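# Four arms unfold a folding crate and latch it

## Task

Take the collapsed crate lying flat on the floor and erect it so that each of its four walls stands upright and each of its four corner latches is engaged.

## Robot and tools

Setup: four identical i2rt Big YAM arms, arm1, arm2, arm3 and arm4, each with six revolute joints, a two-finger gripper and a wrist camera (arm1_cam_wrist to arm4_cam_wrist). Two fixed room cameras, cam_high and cam_low, also watch the scene. All images are 672x504 pixels.

Frame: one shared scene frame in metres, origin on the floor, +z up. Arm feet (base_link), each facing along its own +x: arm1 at (-0.344, +0.564, 0.400), quat wxyz (+0.769, -0.004, +0.000, -0.639); arm2 at (-0.347, -0.575, 0.384), (+0.754, 0, 0, +0.657); arm3 at (+0.320, +0.573, 0.372), (+0.627, +0.001, -0.001, -0.779); arm4 at (+0.356, -0.566, 0.334), (+0.630, 0, 0, +0.777). So arm1 and arm3 sit on the +y side, arm2 and arm4 on the -y side. Reach is about 1.0 m from the joint1 axis. The "hand" point lies between the finger pads, roughly 1 cm short of the tips; fingers point along the hand's +z and separate along its y. Printed hand positions may be off, more so when stretched out.

Joints (absolute radians, with the tolerance counted as done): joint1_rad -2.879..2.879 (±0.045), yaw about the foot, positive counter-clockwise from above, 0 faces the foot's +x. joint2_rad 0..3.141 (±0.14), shoulder, 0 = upper arm level pointing back, positive raises then brings it forward. joint3_rad 0..3.019 (±0.09), elbow, 0 = folded, positive opens. joint4_rad -1.692..1.57 (±0.055), hand pitch, positive tips fingers up. joint5_rad -1.57..1.57 (±0.03), sideways swing, positive toward the arm's right. joint6_rad -2.094..2.094 (±0.035), roll, positive clockwise viewed from behind. gripper_m 0..0.093 (±0.003), fingertip gap in metres, roughly 50-64 N per pad.

move: optional keys arm1..arm4 and cameras. Each arm key holds that arm's own object; an omitted arm receives nothing new but may still be driving toward an older target. Inside an arm's object:
- "joints": a dict of absolute targets by joint name (rad; gripper_m in m). Any subset.
- "target": a list of 7 numbers [x, y, z, qw, qx, qy, qz], an absolute hand pose in the scene frame (metres, unit quaternion w first). The hand travels in a straight line from its current hand_target to it. With "target", "joints" may contain only gripper_m.
- "speed": top path speed in m/s, 0.002..0.5, default 0.25; rotation limited to twice that in rad/s. Only allowed together with "target".
- "min_time_s": 0.1..8 s, a minimum duration for that arm's joint motions; goes with "joints".

All arms in one call start at once; hand paths in one call finish together, paced by the slowest, and last 0.5..10 s; a call runs at most 15 s. Each control step the commanded pose is clamped to within 100 mm and 20 degrees of the measured hand, then solved by damped IK, position preferred. Expect lag, centimetre-level errors and overshoot of speed near full stretch. Paths do not avoid obstacles or other arms. Joint-space moves can swing wide because joints run at different rates. "cameras": list of names, ["all"], or []; default is none for an action and all for an empty move. An empty move returns full state, images and the scene number.

Results: per arm joint_positions, Joint velocities (same order; gripper in m/s; "within noise" when still), joint torques (N m, arm joints only, positive toward larger angle, with offsets and noise; joints 3 and 4 wrap at ±28), hand, hand_target, joint_status, hand_status and on_its_own ("held at" = current target, not reading). The "move" line lists each arm sent a motion with "done" or its worst status. "as last shown" marks arms not named in the call; their status reads "not commanded". "pictures" gives image order; images may lag the state slightly. Status words: off_target (stopped short, may still push); time_out (each joint keeps a nearby target and keeps pushing; resend the reported position to relax it; a loaded joint then sinks); not_followed, with "joint command not followed" or "pose unreachable" when a self/arm-clearance check withholds targets (gripper commands still run); limit_stop_at_motor_heat.

wait: seconds 0..10, optional cameras; commands nothing. zoom_image: camera plus region [x0, y0, x1, y1] in pixels, top-left origin, at most 504x504, from that camera's newest image. read_manual: only returns licence text. finished_scene: scene number; irreversible; the crate must stay erect and latched with no robot holding it.

A refused move or wait, or a stop during one, cancels the rest of that reply's move/wait/finished_scene calls; an invalid call (unknown key) does not.

Gripper readings: gripping a rigid part firmly reads up to about 5 mm below its width (some grippers up to 2 mm above); closed on nothing reads 0-0.003. To grip firmly, command about 5 mm below the touch reading; to release, command well above the reading.

Avoid: hard contact between arms ends the scene, including one gripper closing on another's fingers; the clearance check may be late and ignores fingers, gripper housings and wrist cameras, and no state line reports arm-to-arm touching. Objects touching arms are fine. Arms keep pushing on contact; sustained pushing, holding loads or staying stretched heats motors: MOTOR HOT appears near 85 °C, and at 100 °C an OVER-TEMPERATURE FAULT drops that arm for 30-60 s or longer. Do not drop parts, release moving parts, slam, or hit fixed or heavy things. The scene keeps running while you deliberate, with the last command held.

Each tool is called after "Request:" as name([rows], argument=value, ...), one row to a line, values as JSON.

## Session

Request:
move(cameras=["all"])

Scene clock: 0.00 s.
Joint torques (N m): no reading
Motor temperatures (°C): arm1=[27 28 28 28 23 23 25] | arm2=[24 25 23 25 28 27 25] | arm3=[26 24 27 24 26 24 27] | arm4=[25 26 26 31 26 25 27]
Heat: arm1: hottest joint2_rad 28 °C; arm2: hottest joint5_rad 28 °C; arm3: hottest joint3_rad 27 °C; arm4: hottest joint4_rad 31 °C.
Joint velocities: within noise
arm1.joint_positions: joint1_rad=-0.585 joint2_rad=+0.620 joint3_rad=+1.408 joint4_rad=-1.557 joint5_rad=+0.191 joint6_rad=-0.040 gripper_m=+0.09396
arm1.joint_status: not commanded
arm1.hand: x=-0.4494 y=+0.3976 z=+0.9080 quat_wxyz=(-0.135, -0.774, -0.490, +0.379) (m; scene frame)
arm1.hand_target: x=-0.4487 y=+0.3992 z=+0.9183 quat_wxyz=(-0.142, -0.770, -0.486, +0.388) (m; scene frame)
arm1.hand_status: not commanded
arm2.joint_positions: joint1_rad=+0.742 joint2_rad=+0.634 joint3_rad=+1.438 joint4_rad=-1.211 joint5_rad=-0.133 joint6_rad=-0.320 gripper_m=+0.09396
arm2.joint_status: not commanded
arm2.hand: x=-0.5071 y=-0.3840 z=+0.9710 quat_wxyz=(-0.284, +0.802, -0.229, -0.472) (m; scene frame)
arm2.hand_target: x=-0.5054 y=-0.3866 z=+0.9838 quat_wxyz=(-0.292, +0.795, -0.226, -0.481) (m; scene frame)
arm2.hand_status: not commanded
arm3.joint_positions: joint1_rad=+0.368 joint2_rad=+0.623 joint3_rad=+1.401 joint4_rad=-1.238 joint5_rad=-0.070 joint6_rad=+0.635 gripper_m=+0.09396
arm3.joint_status: not commanded
arm3.hand: x=+0.3681 y=+0.3300 z=+0.9365 quat_wxyz=(-0.499, -0.717, -0.455, +0.173) (m; scene frame)
arm3.hand_target: x=+0.3677 y=+0.3328 z=+0.9460 quat_wxyz=(-0.508, -0.712, -0.452, +0.176) (m; scene frame)
arm3.hand_status: not commanded
arm4.joint_positions: joint1_rad=+0.790 joint2_rad=+0.548 joint3_rad=+1.366 joint4_rad=-1.267 joint5_rad=+0.241 joint6_rad=-0.097 gripper_m=+0.09396
arm4.joint_status: not commanded
arm4.hand: x=+0.1989 y=-0.4149 z=+0.8936 quat_wxyz=(-0.270, +0.802, -0.260, -0.465) (m; scene frame)
arm4.hand_target: x=+0.2019 y=-0.4169 z=+0.9028 quat_wxyz=(-0.272, +0.796, -0.260, -0.474) (m; scene frame)
arm4.hand_status: not commanded
pictures: arm1_cam_wrist, arm2_cam_wrist, arm3_cam_wrist, arm4_cam_wrist, cam_high, cam_low

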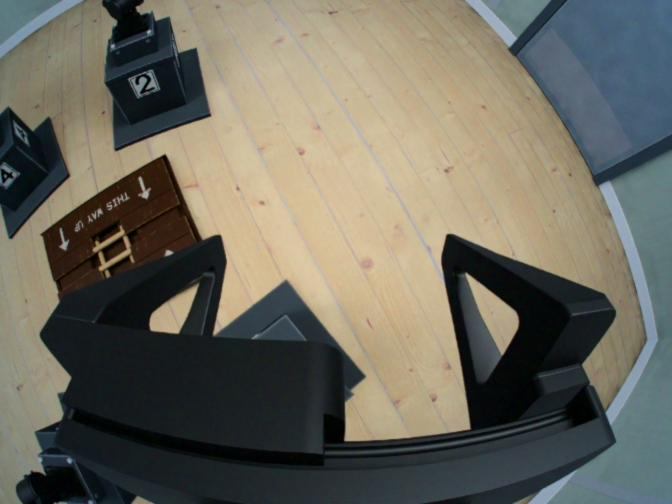

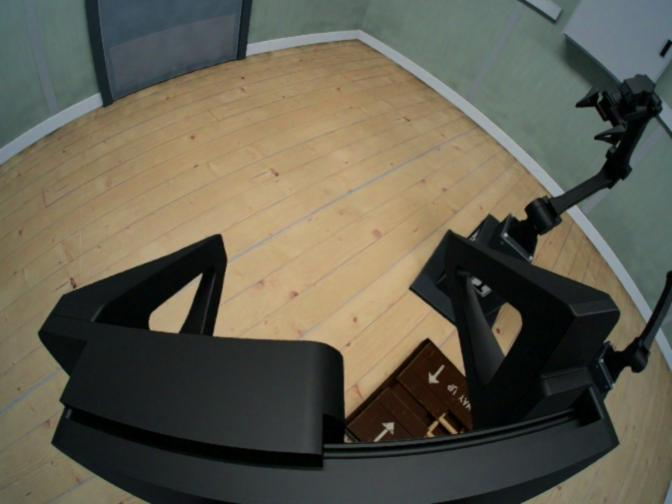

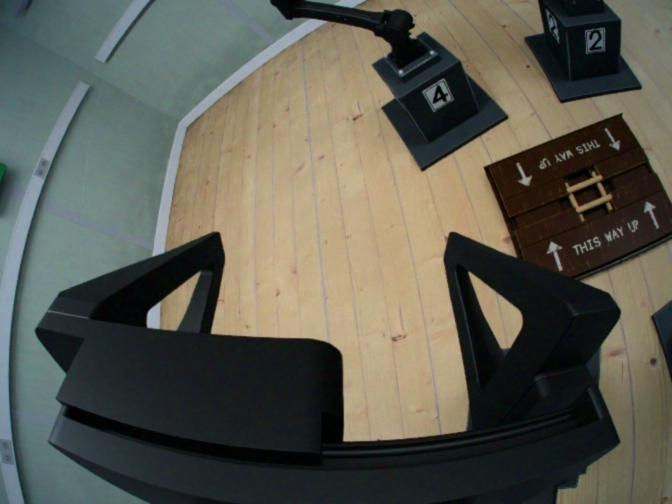

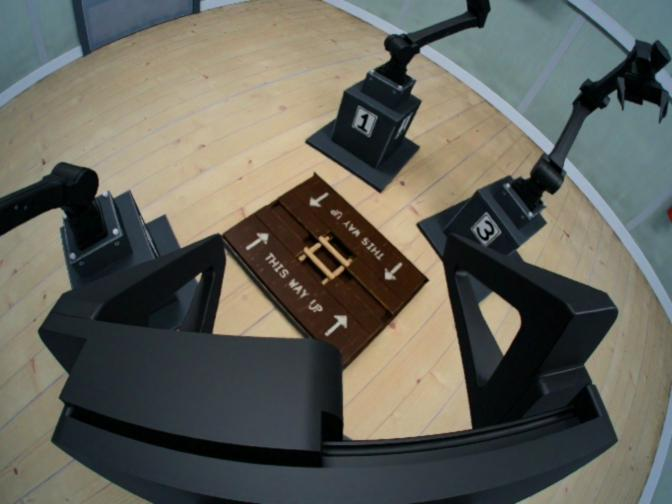

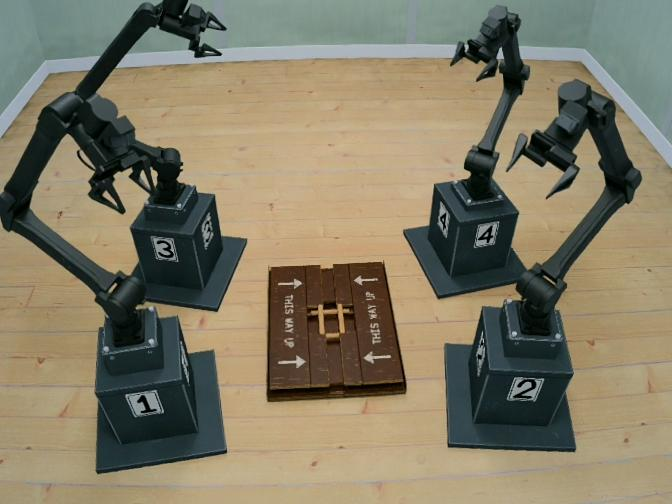

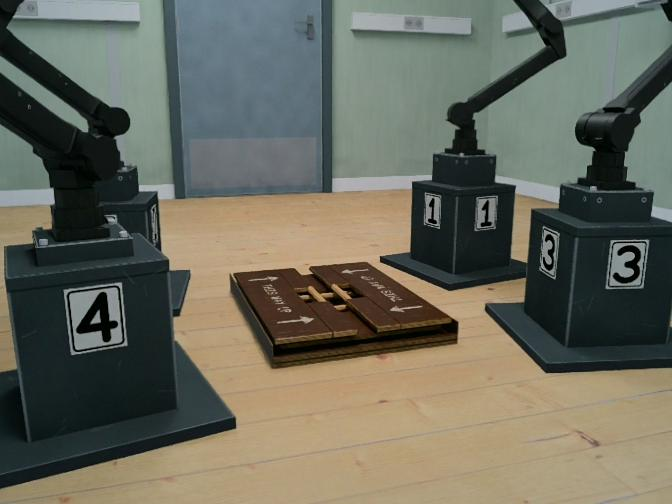

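Request:
zoom_image(camera="cam_high", region=[230, 230, 450, 420])

Request:
zoom_image(camera="cam_low", region=[200, 240, 480, 380])

Request:
zoom_image(camera="arm4_cam_wrist", region=[200, 160, 450, 370])

Request:
zoom_image(camera="arm3_cam_wrist", region=[470, 100, 672, 300])

Scaled by 2.291 from the camera's 672x504 image, which has a finer 960x720 frame.

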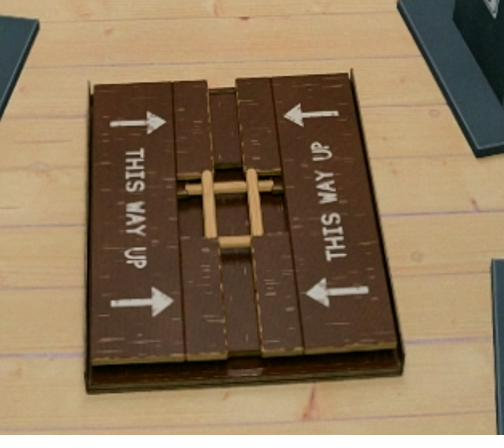

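Scaled by 1.800 from the camera's 672x504 image, which has a finer 960x720 frame.

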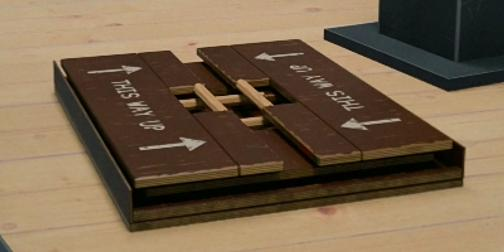

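Scaled by 2.016 from the camera's 672x504 image, which has a finer 960x720 frame.

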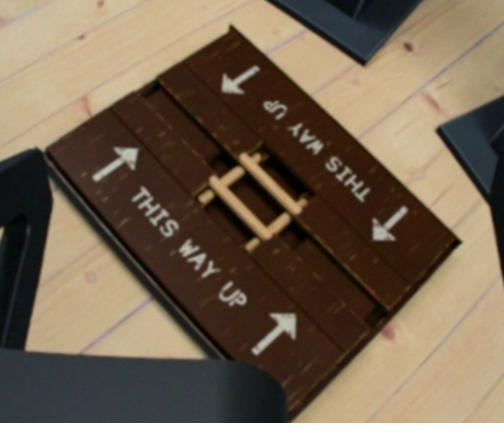

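Scaled by 2.495 from the camera's 672x504 image, which has a finer 960x720 frame.

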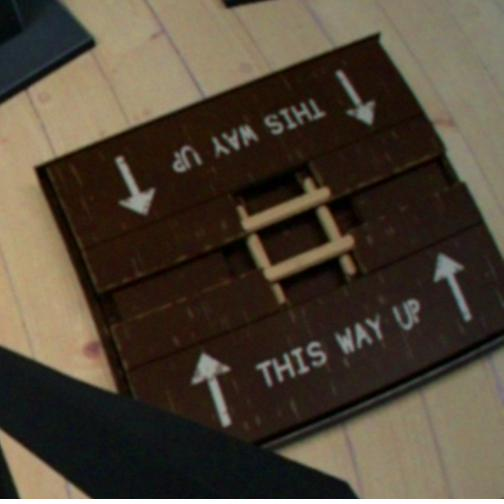

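Request:
move(arm1={"target": [-0.12, 0.25, 0.42, 0.2886, 0.4375, 0.8377, -0.1507], "speed": 0.4}, arm4={"target": [0.12, -0.25, 0.42, 0.1507, -0.8377, 0.4375, 0.2886], "speed": 0.4}, cameras=["all"])

Scene clock: 34.13 s.
Joint torques (N m): arm1=[0.09 -7.65 9.01 2.36 0.06 -0.05] | arm2=[-0.15 1.26 7.83 1.83 -0.03 -0.01] | arm3=[-0.44 -0.15 7.83 2.36 0.12 0.02] | arm4=[1.14 -4.72 10.29 1.88 -0.14 0.29]
Motor temperatures (°C): arm1=[27 28 30 28 23 23 25] | arm2=[24 25 25 25 28 26 25] | arm3=[26 24 30 24 26 23 27] | arm4=[25 26 29 31 26 25 27]
Heat: arm1: hottest joint3_rad 30 °C; arm2: hottest joint5_rad 28 °C; arm3: hottest joint3_rad 30 °C; arm4: hottest joint4_rad 31 °C.
move: arm1 off_target; arm4 off_target
Joint velocities: within noise
arm1.joint_positions: joint1_rad=+0.432 joint2_rad=+1.309 joint3_rad=+0.379 joint4_rad=-0.038 joint5_rad=+0.002 joint6_rad=+0.029 gripper_m=+0.09397
arm1.joint_status: not commanded
arm1.hand: x=-0.1377 y=+0.2715 z=+0.4038 quat_wxyz=(-0.264, -0.450, -0.842, +0.137) (m; scene frame)
arm1.hand_target: x=-0.1220 y=+0.2538 z=+0.4187 quat_wxyz=(-0.284, -0.438, -0.840, +0.148) (m; scene frame)
arm1.hand_status: off_target (0.032 m and 3.6 deg from the pose sent, 0.607 m and 64.6 deg at the start; pose on its path clipped on 7 of 88 steps)
arm2, arm3: as last shown
arm4.joint_positions: joint1_rad=+0.447 joint2_rad=+1.143 joint3_rad=+0.518 joint4_rad=-0.305 joint5_rad=+0.028 joint6_rad=+0.022 gripper_m=+0.09396
arm4.joint_status: not commanded
arm4.hand: x=+0.1261 y=-0.2580 z=+0.4153 quat_wxyz=(-0.148, +0.844, -0.433, -0.278) (m; scene frame)
arm4.hand_target: x=+0.1240 y=-0.2506 z=+0.4177 quat_wxyz=(-0.148, +0.837, -0.443, -0.285) (m; scene frame)
arm4.hand_status: off_target (0.011 m and 1.5 deg from the pose sent, 0.508 m and 32.1 deg at the start)
pictures: arm1_cam_wrist, arm2_cam_wrist, arm3_cam_wrist, arm4_cam_wrist, cam_high, cam_low

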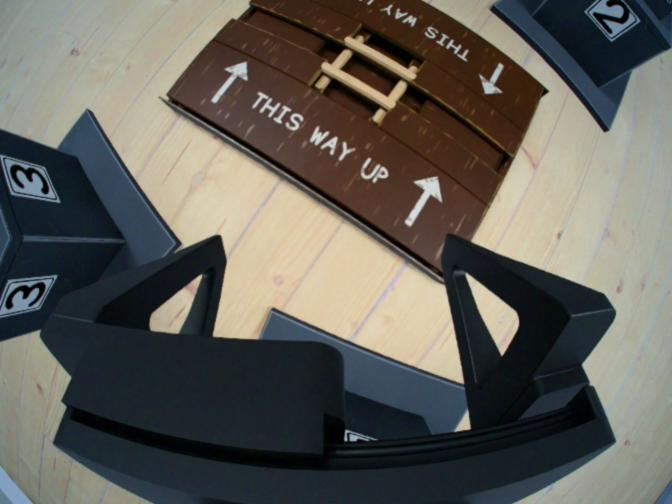

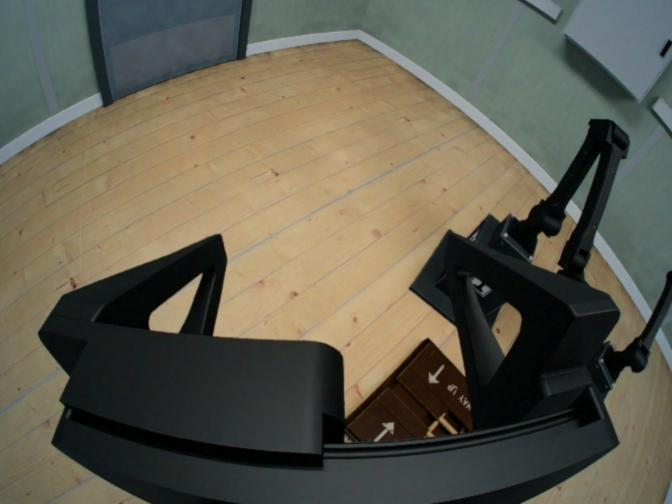

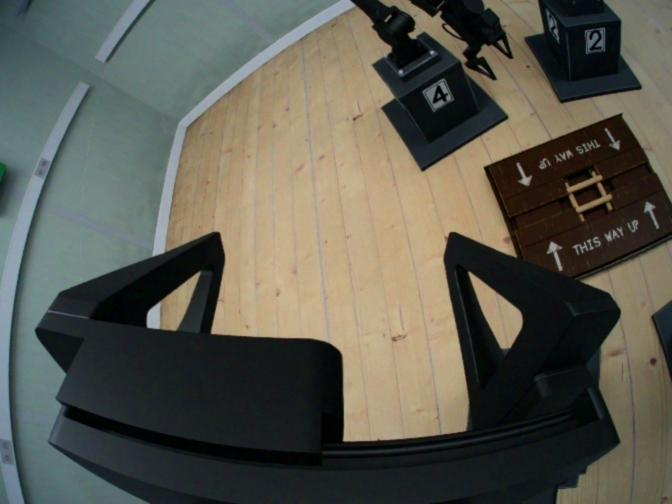

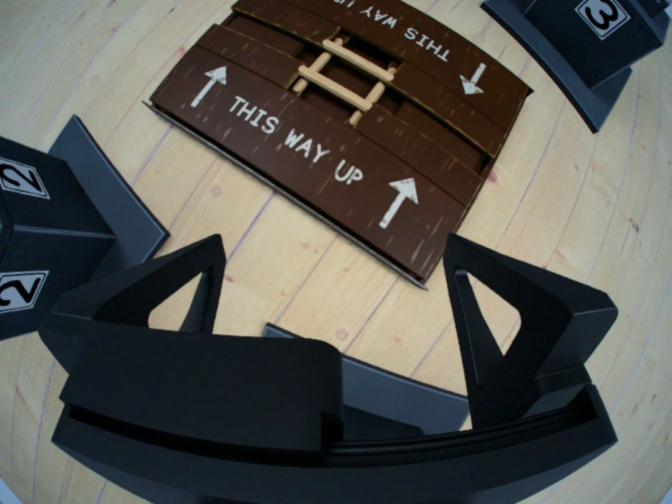

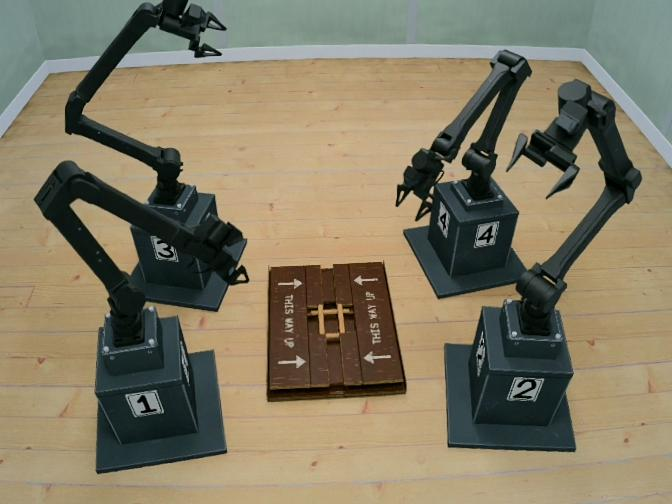

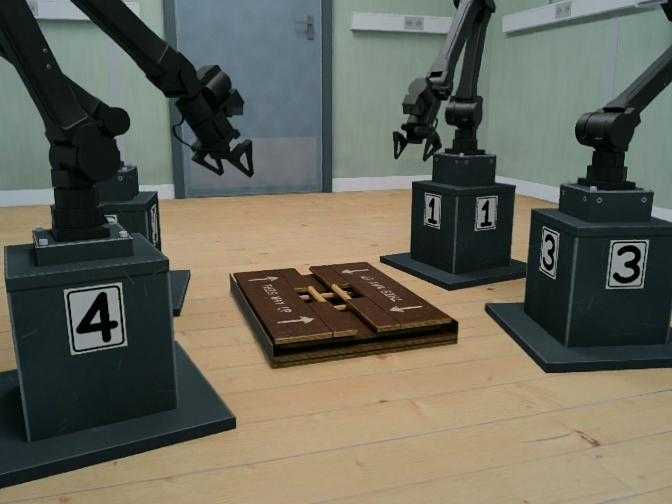

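Request:
zoom_image(camera="arm1_cam_wrist", region=[160, 0, 560, 290])

Request:
zoom_image(camera="arm4_cam_wrist", region=[130, 0, 550, 300])

Request:
zoom_image(camera="arm1_cam_wrist", region=[290, 10, 450, 140])

Request:
zoom_image(camera="arm4_cam_wrist", region=[270, 10, 430, 140])

Request:
zoom_image(camera="cam_high", region=[290, 280, 370, 360])

Request:
zoom_image(camera="cam_low", region=[270, 260, 400, 345])

Scaled by 1.260 from the camera's 672x504 image, which has a finer 960x720 frame.

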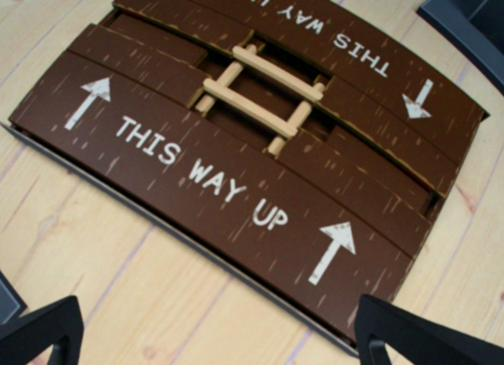

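Scaled by 1.200 from the camera's 672x504 image, which has a finer 960x720 frame.

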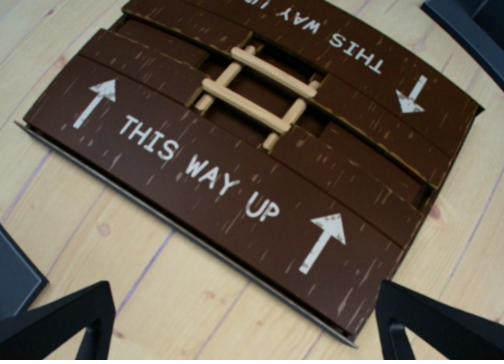

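Scaled by 3.150 from the camera's 672x504 image, which has a finer 960x720 frame.

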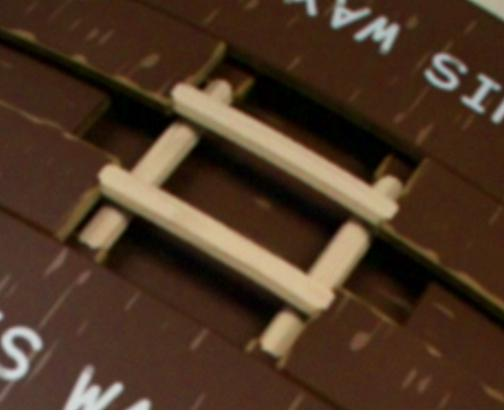

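Scaled by 3.150 from the camera's 672x504 image, which has a finer 960x720 frame.

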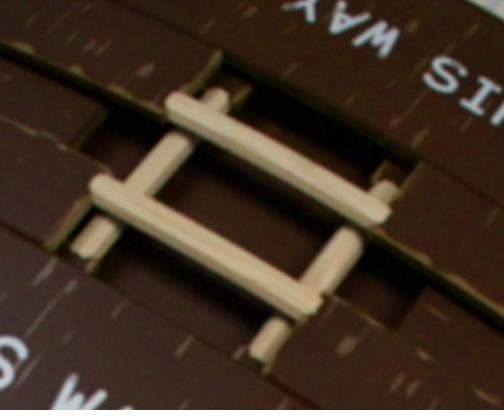

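Scaled by 6.300 from the camera's 672x504 image, which has a finer 960x720 frame.

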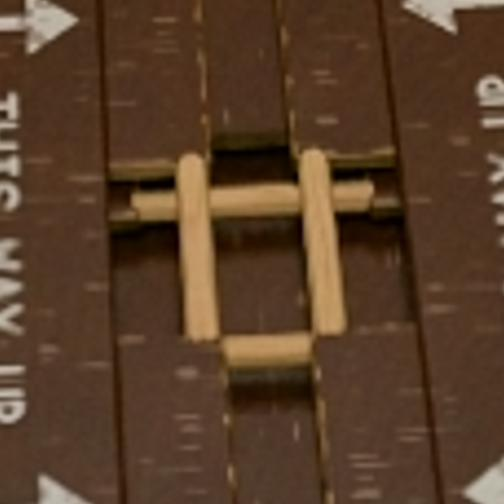

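Scaled by 3.877 from the camera's 672x504 image, which has a finer 960x720 frame.

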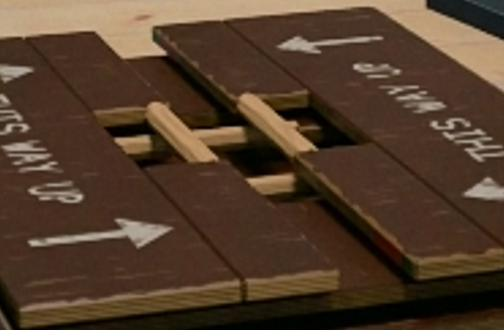

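Request:
move(arm1={"target": [0.02, 0.04, 0.22, 0, -0.0349, 0.9994, 0], "speed": 0.3, "joints": {"gripper_m": 0.07}}, cameras=["arm1_cam_wrist", "arm4_cam_wrist", "cam_high", "cam_low"])

Scene clock: 59.63 s.
Joint torques (N m): arm1=[0.09 -23.94 8.94 0.05 0.14 0] | arm2=[-0.09 1.2 7.82 1.83 -0.04 -0.01] | arm3=[-0.91 0.62 7.71 2.36 0.11 0.01] | arm4=[1.08 -4.72 10.29 1.87 -0.14 0.29]
Motor temperatures (°C): arm1=[27 28 32 28 23 23 25] | arm2=[24 25 25 25 28 26 25] | arm3=[26 24 31 24 26 23 27] | arm4=[25 26 30 31 26 25 27]
Heat: arm1: hottest joint3_rad 32 °C; arm2: hottest joint5_rad 28 °C; arm3: hottest joint3_rad 31 °C; arm4: hottest joint4_rad 31 °C.
move: arm1 off_target
Joint velocities: within noise
arm1.joint_positions: joint1_rad=+0.418 joint2_rad=+2.419 joint3_rad=+1.654 joint4_rad=-0.824 joint5_rad=-0.001 joint6_rad=-1.012 gripper_m=+0.07006
arm1.joint_status: all done
arm1.hand: x=+0.0068 y=+0.0510 z=+0.2181 quat_wxyz=(+0.008, +0.022, -1.000, -0.005) (m; scene frame)
arm1.hand_target: x=+0.0190 y=+0.0422 z=+0.2186 quat_wxyz=(+0.004, +0.034, -0.999, +0.002) (m; scene frame)
arm1.hand_status: off_target (0.017 m and 1.8 deg from the pose sent, 0.335 m and 68.7 deg at the start)
arm2, arm3, arm4: as last shown
pictures: arm1_cam_wrist, arm4_cam_wrist, cam_high, cam_low

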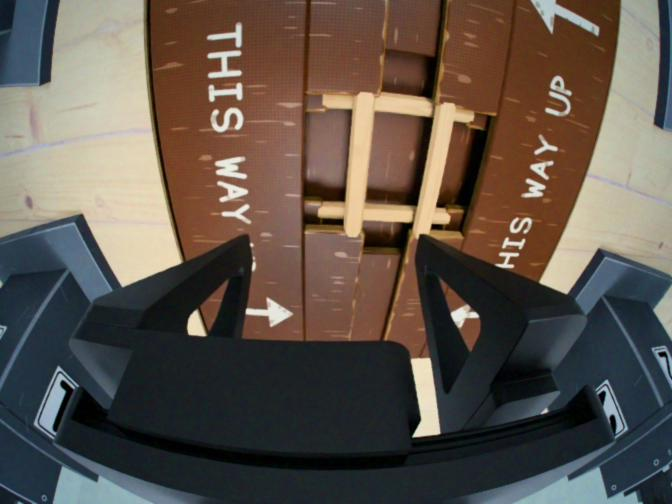

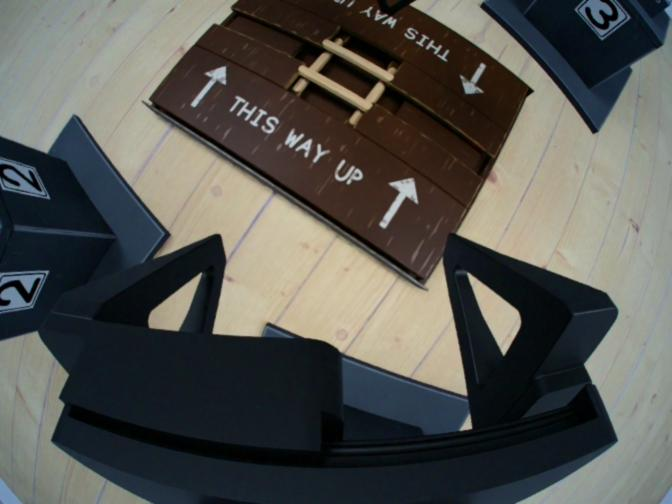

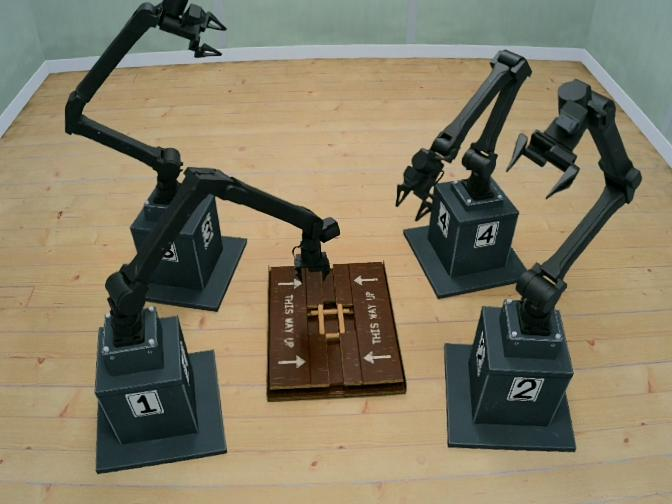

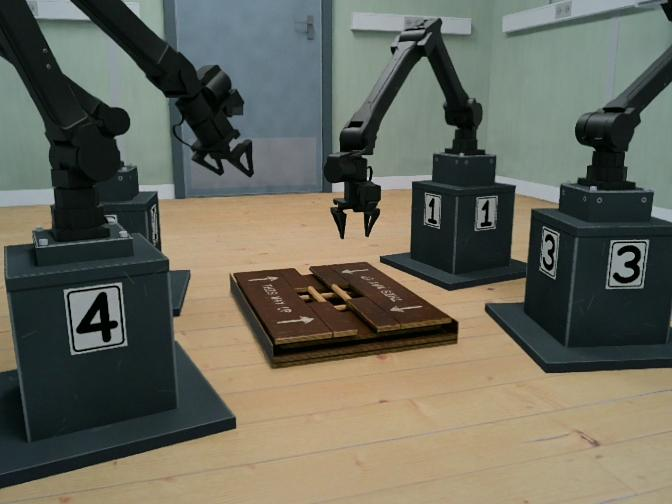

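Request:
move(arm1={"target": [0.003, 0.020, 0.115, 0, -0.017, 0.9999, 0], "speed": 0.3}, arm4={"target": [-0.012, -0.15, 0.25, 0, 1.0, 0.0, 0], "speed": 0.3, "joints": {"gripper_m": 0.07}}, arm2={"target": [-0.30, -0.12, 0.40, 0, 0.7071, -0.7071, 0], "speed": 0.4}, arm3={"target": [0.30, 0.12, 0.40, 0, 0.7071, 0.7071, 0], "speed": 0.4}, cameras=["all"])

Scene clock: 83.33 s.
Joint torques (N m): arm1=[-0.79 -24.59 8.18 0.92 -0.04 -0.06] | arm2=[0.03 -15.21 8.31 0.2 0.11 0.07] | arm3=[0.56 -11.81 8.69 0.62 0.2 -0.07] | arm4=[2.2 -16.79 10.66 -0.47 -0.07 -0.11]
Motor temperatures (°C): arm1=[27 30 32 28 23 23 25] | arm2=[24 25 26 25 28 26 25] | arm3=[26 24 32 24 26 23 27] | arm4=[25 26 30 31 26 25 27]
Heat: arm1: hottest joint3_rad 32 °C; arm2: hottest joint5_rad 28 °C; arm3: hottest joint3_rad 32 °C; arm4: hottest joint4_rad 31 °C.
move: arm1 off_target; arm2 off_target; arm3 off_target; arm4 off_target
Joint velocities: within noise
arm1.joint_positions: joint1_rad=+0.395 joint2_rad=+2.640 joint3_rad=+1.779 joint4_rad=-0.742 joint5_rad=-0.006 joint6_rad=-1.020 gripper_m=+0.07006
arm1.joint_status: not commanded
arm1.hand: x=-0.0018 y=+0.0380 z=+0.1164 quat_wxyz=(+0.009, +0.014, -1.000, -0.012) (m; scene frame)
arm1.hand_target: x=+0.0025 y=+0.0209 z=+0.1157 quat_wxyz=(+0.000, +0.017, -1.000, +0.001) (m; scene frame)
arm1.hand_status: off_target (0.019 m and 1.8 deg from the pose sent, 0.108 m and 1.2 deg at the start)
arm2.joint_positions: joint1_rad=+0.037 joint2_rad=+1.734 joint3_rad=+1.051 joint4_rad=-0.939 joint5_rad=-0.009 joint6_rad=-0.119 gripper_m=+0.09396
arm2.joint_status: not commanded
arm2.hand: x=-0.3045 y=-0.1431 z=+0.3889 quat_wxyz=(+0.022, +0.714, -0.700, +0.013) (m; scene frame)
arm2.hand_target: x=-0.3005 y=-0.1257 z=+0.3991 quat_wxyz=(+0.008, +0.709, -0.705, +0.003) (m; scene frame)
arm2.hand_status: off_target (0.026 m and 3.1 deg from the pose sent, 0.662 m and 86.3 deg at the start)
arm3.joint_positions: joint1_rad=+0.157 joint2_rad=+1.691 joint3_rad=+1.053 joint4_rad=-0.972 joint5_rad=+0.000 joint6_rad=-0.028 gripper_m=+0.09396
arm3.joint_status: not commanded
arm3.hand: x=+0.2944 y=+0.1425 z=+0.3945 quat_wxyz=(+0.012, -0.718, -0.696, -0.016) (m; scene frame)
arm3.hand_target: x=+0.2980 y=+0.1230 z=+0.3991 quat_wxyz=(+0.003, -0.710, -0.704, -0.003) (m; scene frame)
arm3.hand_status: off_target (0.024 m and 2.9 deg from the pose sent, 0.580 m and 68.1 deg at the start)
arm4.joint_positions: joint1_rad=+0.516 joint2_rad=+2.076 joint3_rad=+1.320 joint4_rad=-0.818 joint5_rad=+0.004 joint6_rad=-0.820 gripper_m=+0.07007
arm4.joint_status: all done
arm4.hand: x=-0.0021 y=-0.1594 z=+0.2535 quat_wxyz=(+0.000, +1.000, -0.014, +0.002) (m; scene frame)
arm4.hand_target: x=-0.0120 y=-0.1521 z=+0.2507 quat_wxyz=(-0.002, +1.000, -0.002, +0.002) (m; scene frame)
arm4.hand_status: off_target (0.014 m and 1.6 deg from the pose sent, 0.241 m and 64.8 deg at the start)
pictures: arm1_cam_wrist, arm2_cam_wrist, arm3_cam_wrist, arm4_cam_wrist, cam_high, cam_low

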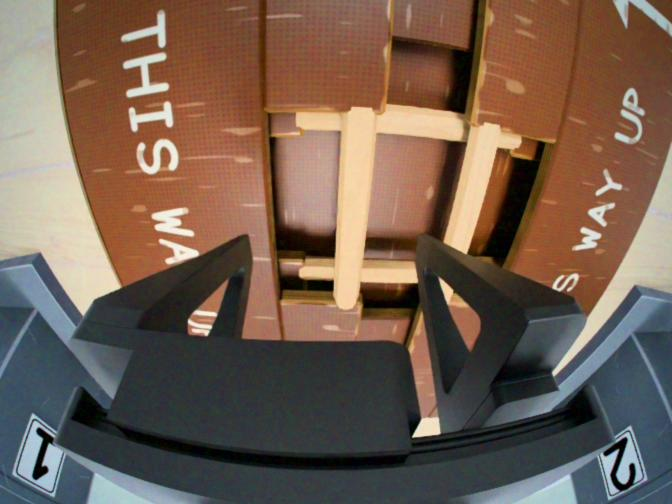

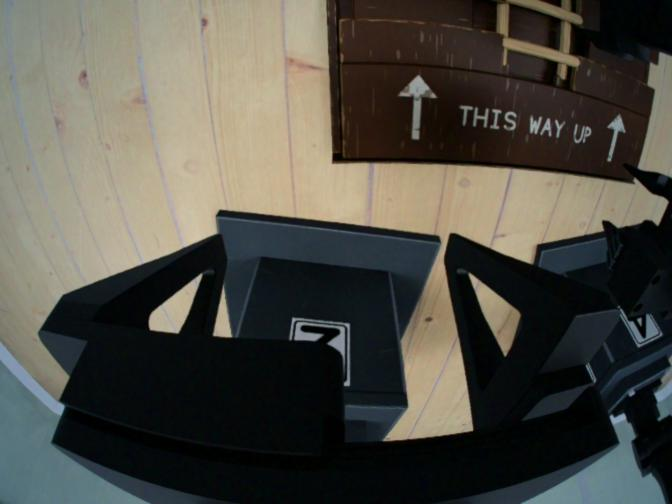

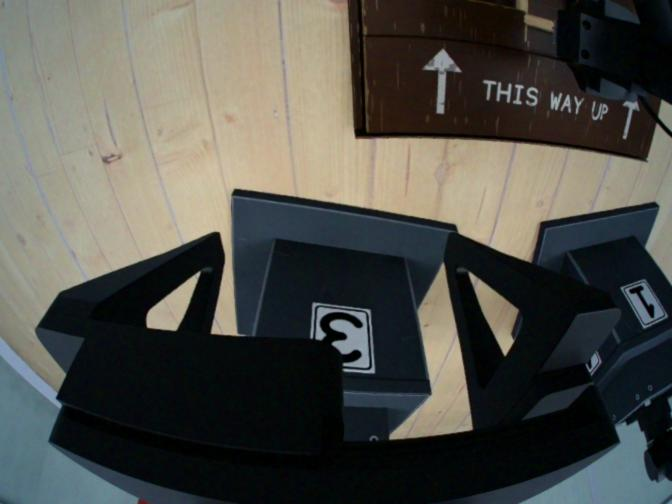

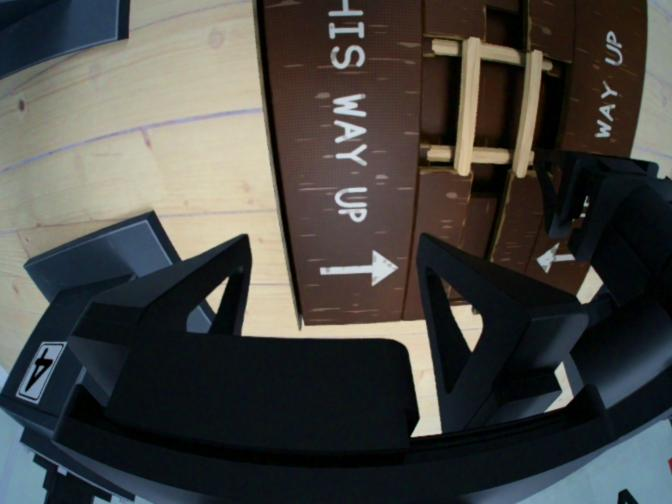

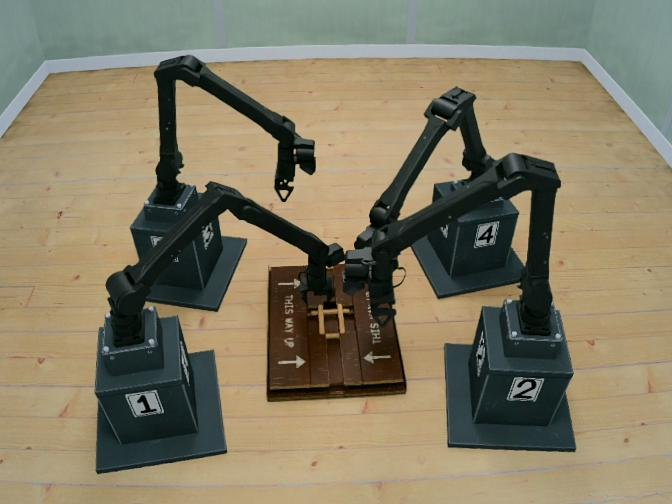

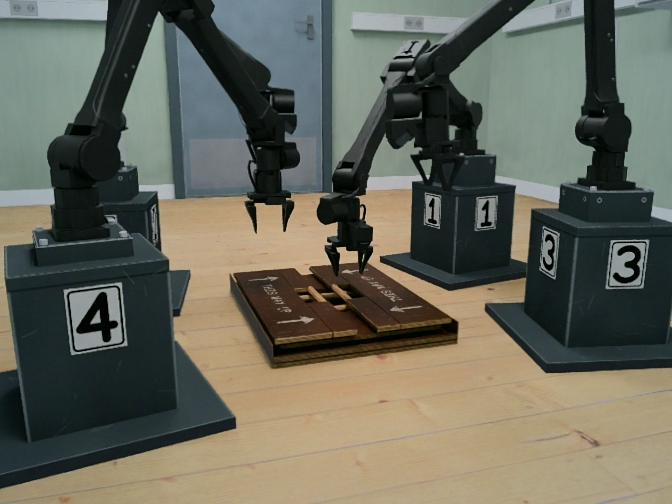

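Request:
zoom_image(camera="arm1_cam_wrist", region=[240, 80, 560, 320])

Request:
zoom_image(camera="cam_low", region=[220, 200, 470, 375])

Request:
zoom_image(camera="arm4_cam_wrist", region=[400, 20, 600, 200])

Scaled by 1.575 from the camera's 672x504 image, which has a finer 960x720 frame.

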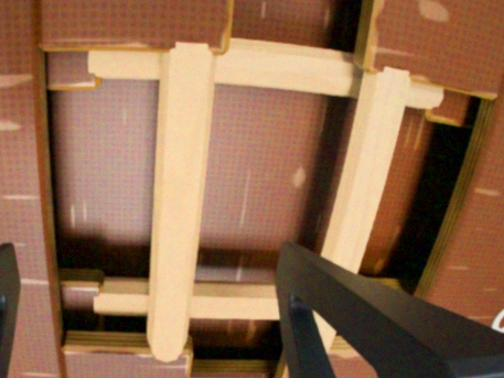

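Scaled by 2.016 from the camera's 672x504 image, which has a finer 960x720 frame.

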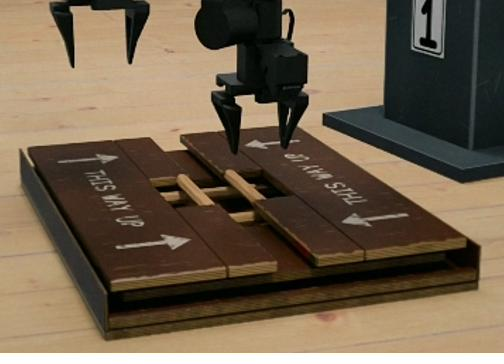

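Scaled by 2.520 from the camera's 672x504 image, which has a finer 960x720 frame.

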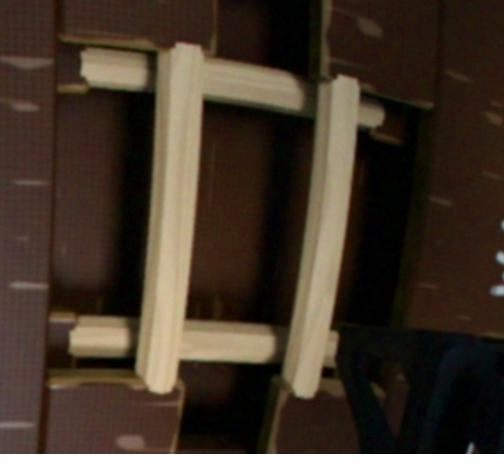

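Request:
move(arm1={"target": [-0.012, 0.012, 0.060, 0, -0.009, 1.0, 0], "speed": 0.1, "joints": {"gripper_m": 0.05}}, cameras=["arm1_cam_wrist", "cam_low", "cam_high", "arm4_cam_wrist"])

Scene clock: 98.93 s.
Joint torques (N m): arm1=[-0.79 -25.7 7.91 0.85 -0.02 -0.09] | arm2=[-0.38 -15.21 8.28 0.2 0.11 0.06] | arm3=[0.15 -11.81 8.83 0.55 0.2 -0.04] | arm4=[2.2 -16.79 10.65 -0.5 -0.08 -0.11]
Motor temperatures (°C): arm1=[27 32 33 28 23 23 25] | arm2=[24 26 26 25 28 26 25] | arm3=[26 25 33 24 26 23 27] | arm4=[25 27 30 31 26 25 27]
Heat: arm1: hottest joint3_rad 33 °C; arm2: hottest joint5_rad 28 °C; arm3: hottest joint3_rad 33 °C; arm4: hottest joint4_rad 31 °C.
move: arm1 off_target
Joint velocities: within noise
arm1.joint_positions: joint1_rad=+0.366 joint2_rad=+2.766 joint3_rad=+1.861 joint4_rad=-0.701 joint5_rad=-0.007 joint6_rad=-1.029 gripper_m=+0.05006
arm1.joint_status: all done
arm1.hand: x=-0.0181 y=+0.0292 z=+0.0590 quat_wxyz=(+0.009, +0.004, -1.000, -0.014) (m; scene frame)
arm1.hand_target: x=-0.0137 y=+0.0121 z=+0.0607 quat_wxyz=(+0.000, +0.007, -1.000, +0.000) (m; scene frame)
arm1.hand_status: off_target (0.018 m and 2.0 deg from the pose sent, 0.063 m and 1.9 deg at the start)
arm2.joint_positions: joint1_rad=+0.038 joint2_rad=+1.734 joint3_rad=+1.051 joint4_rad=-0.939 joint5_rad=-0.009 joint6_rad=-0.119 gripper_m=+0.09396
arm2.joint_status: not commanded
arm2.hand: x=-0.3051 y=-0.1430 z=+0.3889 quat_wxyz=(+0.022, +0.714, -0.700, +0.013) (m; scene frame)
arm2.hand_target: x=-0.3012 y=-0.1256 z=+0.3991 quat_wxyz=(+0.008, +0.710, -0.704, +0.003) (m; scene frame)
arm2.hand_status: not commanded
arm3: as last shown
arm4.joint_positions: joint1_rad=+0.510 joint2_rad=+2.076 joint3_rad=+1.320 joint4_rad=-0.818 joint5_rad=+0.004 joint6_rad=-0.820 gripper_m=+0.07007
arm4.joint_status: not commanded
arm4.hand: x=+0.0004 y=-0.1572 z=+0.2535 quat_wxyz=(+0.000, +1.000, -0.017, +0.002) (m; scene frame)
arm4.hand_target: x=-0.0095 y=-0.1499 z=+0.2507 quat_wxyz=(-0.002, +1.000, -0.005, +0.001) (m; scene frame)
arm4.hand_status: not commanded
pictures: arm1_cam_wrist, arm4_cam_wrist, cam_high, cam_low

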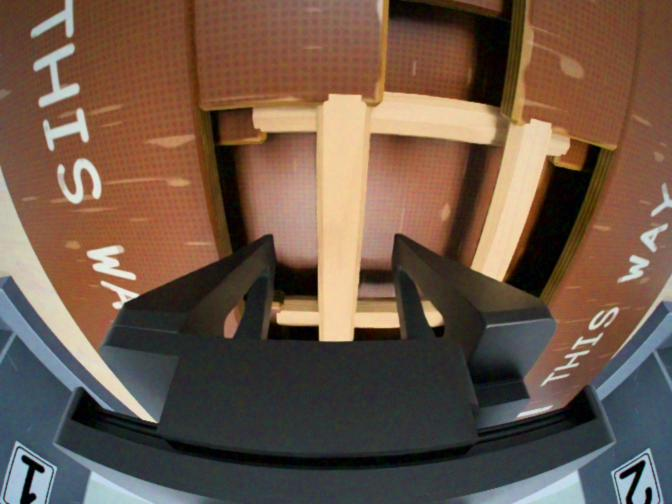

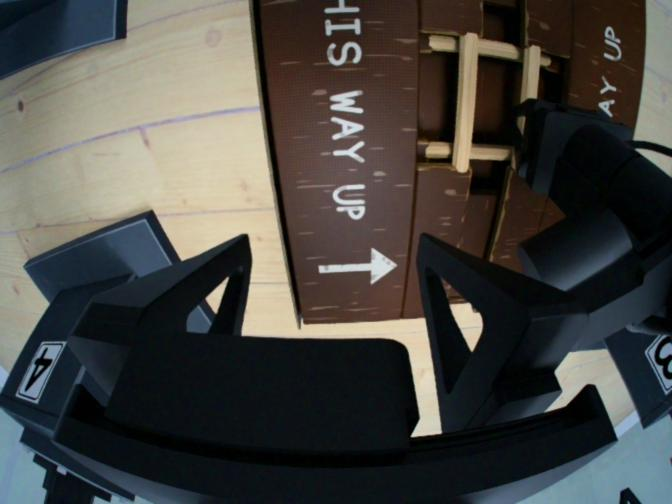

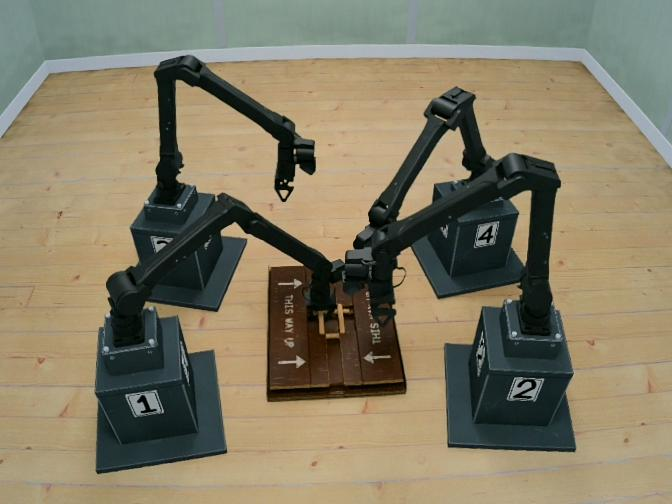

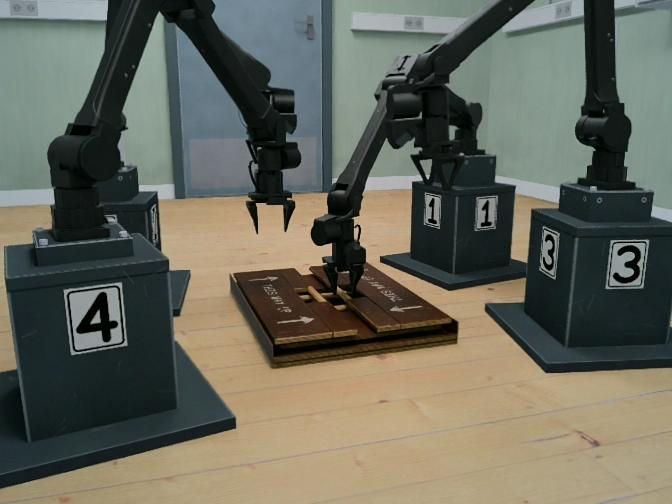

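Request:
move(arm1={"target": [-0.010, 0.011, 0.043, 0, 0.0, 1.0, 0], "speed": 0.1}, cameras=[])

Request:
move(arm1={"joints": {"gripper_m": 0.008}}, cameras=["arm1_cam_wrist", "cam_low"])

Scene clock: 102.60 s.
Joint torques (N m): arm1=[-1.03 -25.05 7.99 0.79 0 0.09] | arm2=[-0.38 -15.15 8.29 0.21 0.11 0.06] | arm3=[0.56 -12.22 8.58 0.7 0.22 -0.02] | arm4=[2.2 -16.79 10.65 -0.51 -0.08 -0.11]
Motor temperatures (°C): arm1=[27 32 33 28 23 23 25] | arm2=[24 26 26 25 27 26 25] | arm3=[26 25 33 24 26 23 27] | arm4=[25 27 30 31 26 25 27]
Heat: arm1: hottest joint3_rad 33 °C; arm2: hottest joint5_rad 27 °C; arm3: hottest joint3_rad 33 °C; arm4: hottest joint4_rad 31 °C.
move: arm1 off_target
Joint velocities: within noise
arm1.joint_positions: joint1_rad=+0.369 joint2_rad=+2.806 joint3_rad=+1.901 joint4_rad=-0.698 joint5_rad=-0.007 joint6_rad=-1.031 gripper_m=+0.05006
arm1.joint_status: not commanded
arm1.hand: x=-0.0147 y=+0.0272 z=+0.0439 quat_wxyz=(+0.008, +0.006, -1.000, -0.013) (m; scene frame)
arm1.hand_target: x=-0.0088 y=+0.0129 z=+0.0430 quat_wxyz=(+0.000, +0.002, -1.000, +0.000) (m; scene frame)
arm1.hand_status: off_target (0.017 m and 1.9 deg from the pose sent, 0.026 m and 2.0 deg at the start)
arm2, arm3, arm4: as last shown
pictures: none
No camera images: "cameras" was empty.

Scene clock: 103.27 s.
Joint torques (N m): arm1=[-1.2 -25.41 7.92 0.77 0.01 0.06] | arm2=[-0.44 -15.09 8.29 0.21 0.11 0.06] | arm3=[0.38 -11.99 8.83 0.57 0.26 -0.04] | arm4=[2.14 -16.79 10.63 -0.51 -0.08 -0.11]
Motor temperatures (°C): arm1=[27 32 33 28 23 23 25] | arm2=[24 26 26 25 27 26 25] | arm3=[26 25 33 24 26 23 27] | arm4=[25 27 30 31 26 25 27]
Heat: arm1: hottest joint3_rad 33 °C; arm2: hottest joint5_rad 27 °C; arm3: hottest joint3_rad 33 °C; arm4: hottest joint4_rad 31 °C.
move: arm1 off_target
Joint velocities: within noise
arm1.joint_positions: joint1_rad=+0.369 joint2_rad=+2.806 joint3_rad=+1.901 joint4_rad=-0.698 joint5_rad=-0.009 joint6_rad=-1.025 gripper_m=+0.01743
arm1.joint_status: gripper_m off_target (ended at +0.01746, target +0.00800)
arm1.hand: x=-0.0145 y=+0.0273 z=+0.0439 quat_wxyz=(+0.008, +0.003, -1.000, -0.013) (m; scene frame)
arm1.hand_target: x=-0.0087 y=+0.0131 z=+0.0429 quat_wxyz=(+0.000, +0.002, -1.000, -0.001) (m; scene frame)
arm1.hand_status: not commanded
arm2, arm3, arm4: as last shown
pictures: arm1_cam_wrist, cam_low

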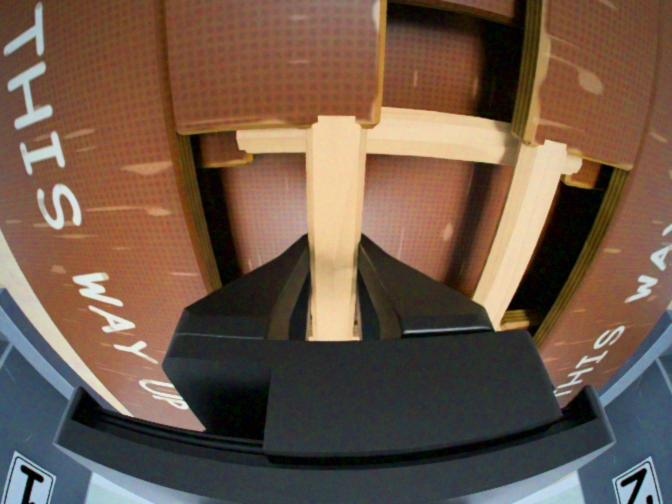

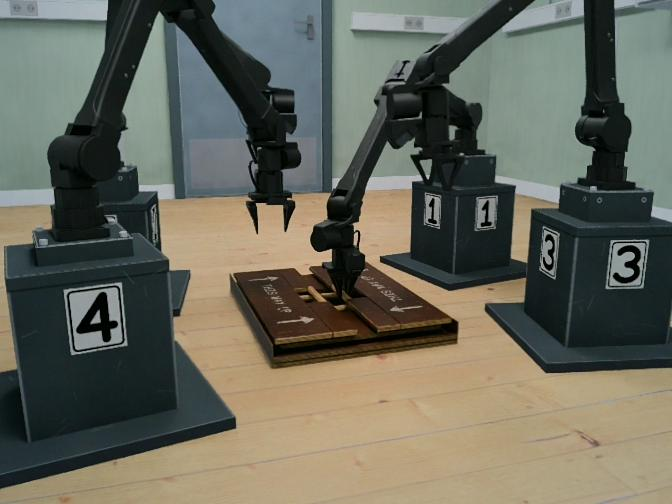

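Request:
move(arm1={"target": [-0.010, 0.026, 0.112, 0, 0.0, 0.9914, -0.1305], "speed": 0.12}, cameras=["arm1_cam_wrist", "cam_low", "cam_high"])

Scene clock: 112.53 s.
Joint torques (N m): arm1=[0.15 -28.16 3.64 0.79 0.35 0.17] | arm2=[-0.38 -15.21 8.31 0.21 0.11 0.06] | arm3=[0.38 -11.58 8.69 0.62 0.27 -0.05] | arm4=[2.14 -16.73 10.65 -0.51 -0.08 -0.11]
Motor temperatures (°C): arm1=[27 32 32 28 23 23 25] | arm2=[24 27 26 25 27 26 25] | arm3=[26 25 33 24 26 23 27] | arm4=[25 27 30 31 26 25 27]
Heat: arm1: hottest joint2_rad 32 °C; arm2: hottest joint2_rad 27 °C; arm3: hottest joint3_rad 33 °C; arm4: hottest joint4_rad 31 °C.
move: arm1 off_target
Joint velocities: within noise
arm1.joint_positions: joint1_rad=+0.407 joint2_rad=+2.613 joint3_rad=+1.577 joint4_rad=-0.339 joint5_rad=+0.126 joint6_rad=-0.994 gripper_m=+0.01743
arm1.joint_status: not commanded
arm1.hand: x=-0.0154 y=+0.0307 z=+0.0935 quat_wxyz=(+0.001, +0.002, -0.993, +0.119) (m; scene frame)
arm1.hand_target: x=-0.0092 y=+0.0257 z=+0.1114 quat_wxyz=(-0.003, +0.000, -0.992, +0.129) (m; scene frame)
arm1.hand_status: off_target (0.020 m and 1.4 deg from the pose sent, 0.068 m and 16.6 deg at the start)
arm2, arm3, arm4: as last shown
pictures: arm1_cam_wrist, cam_high, cam_low

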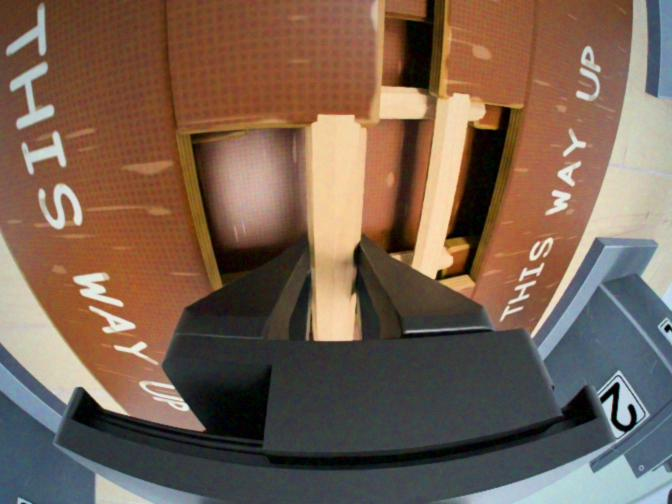

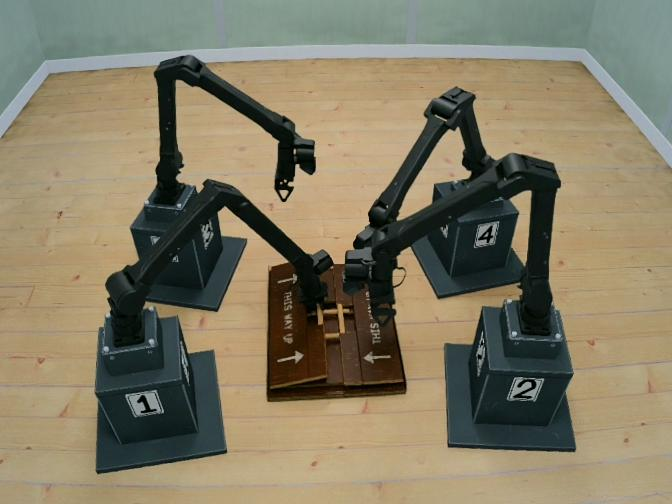

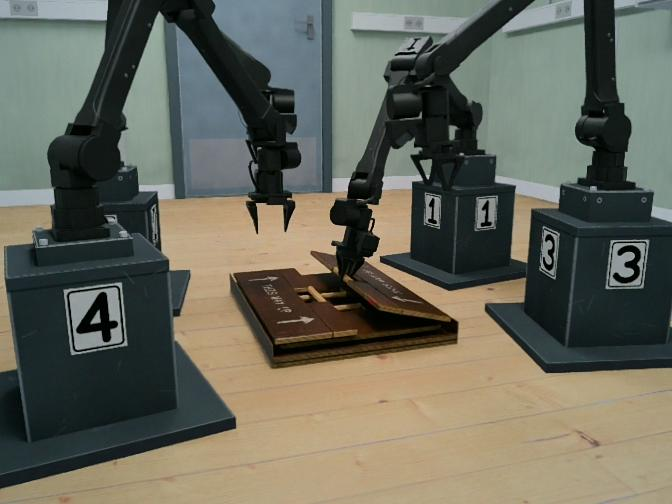

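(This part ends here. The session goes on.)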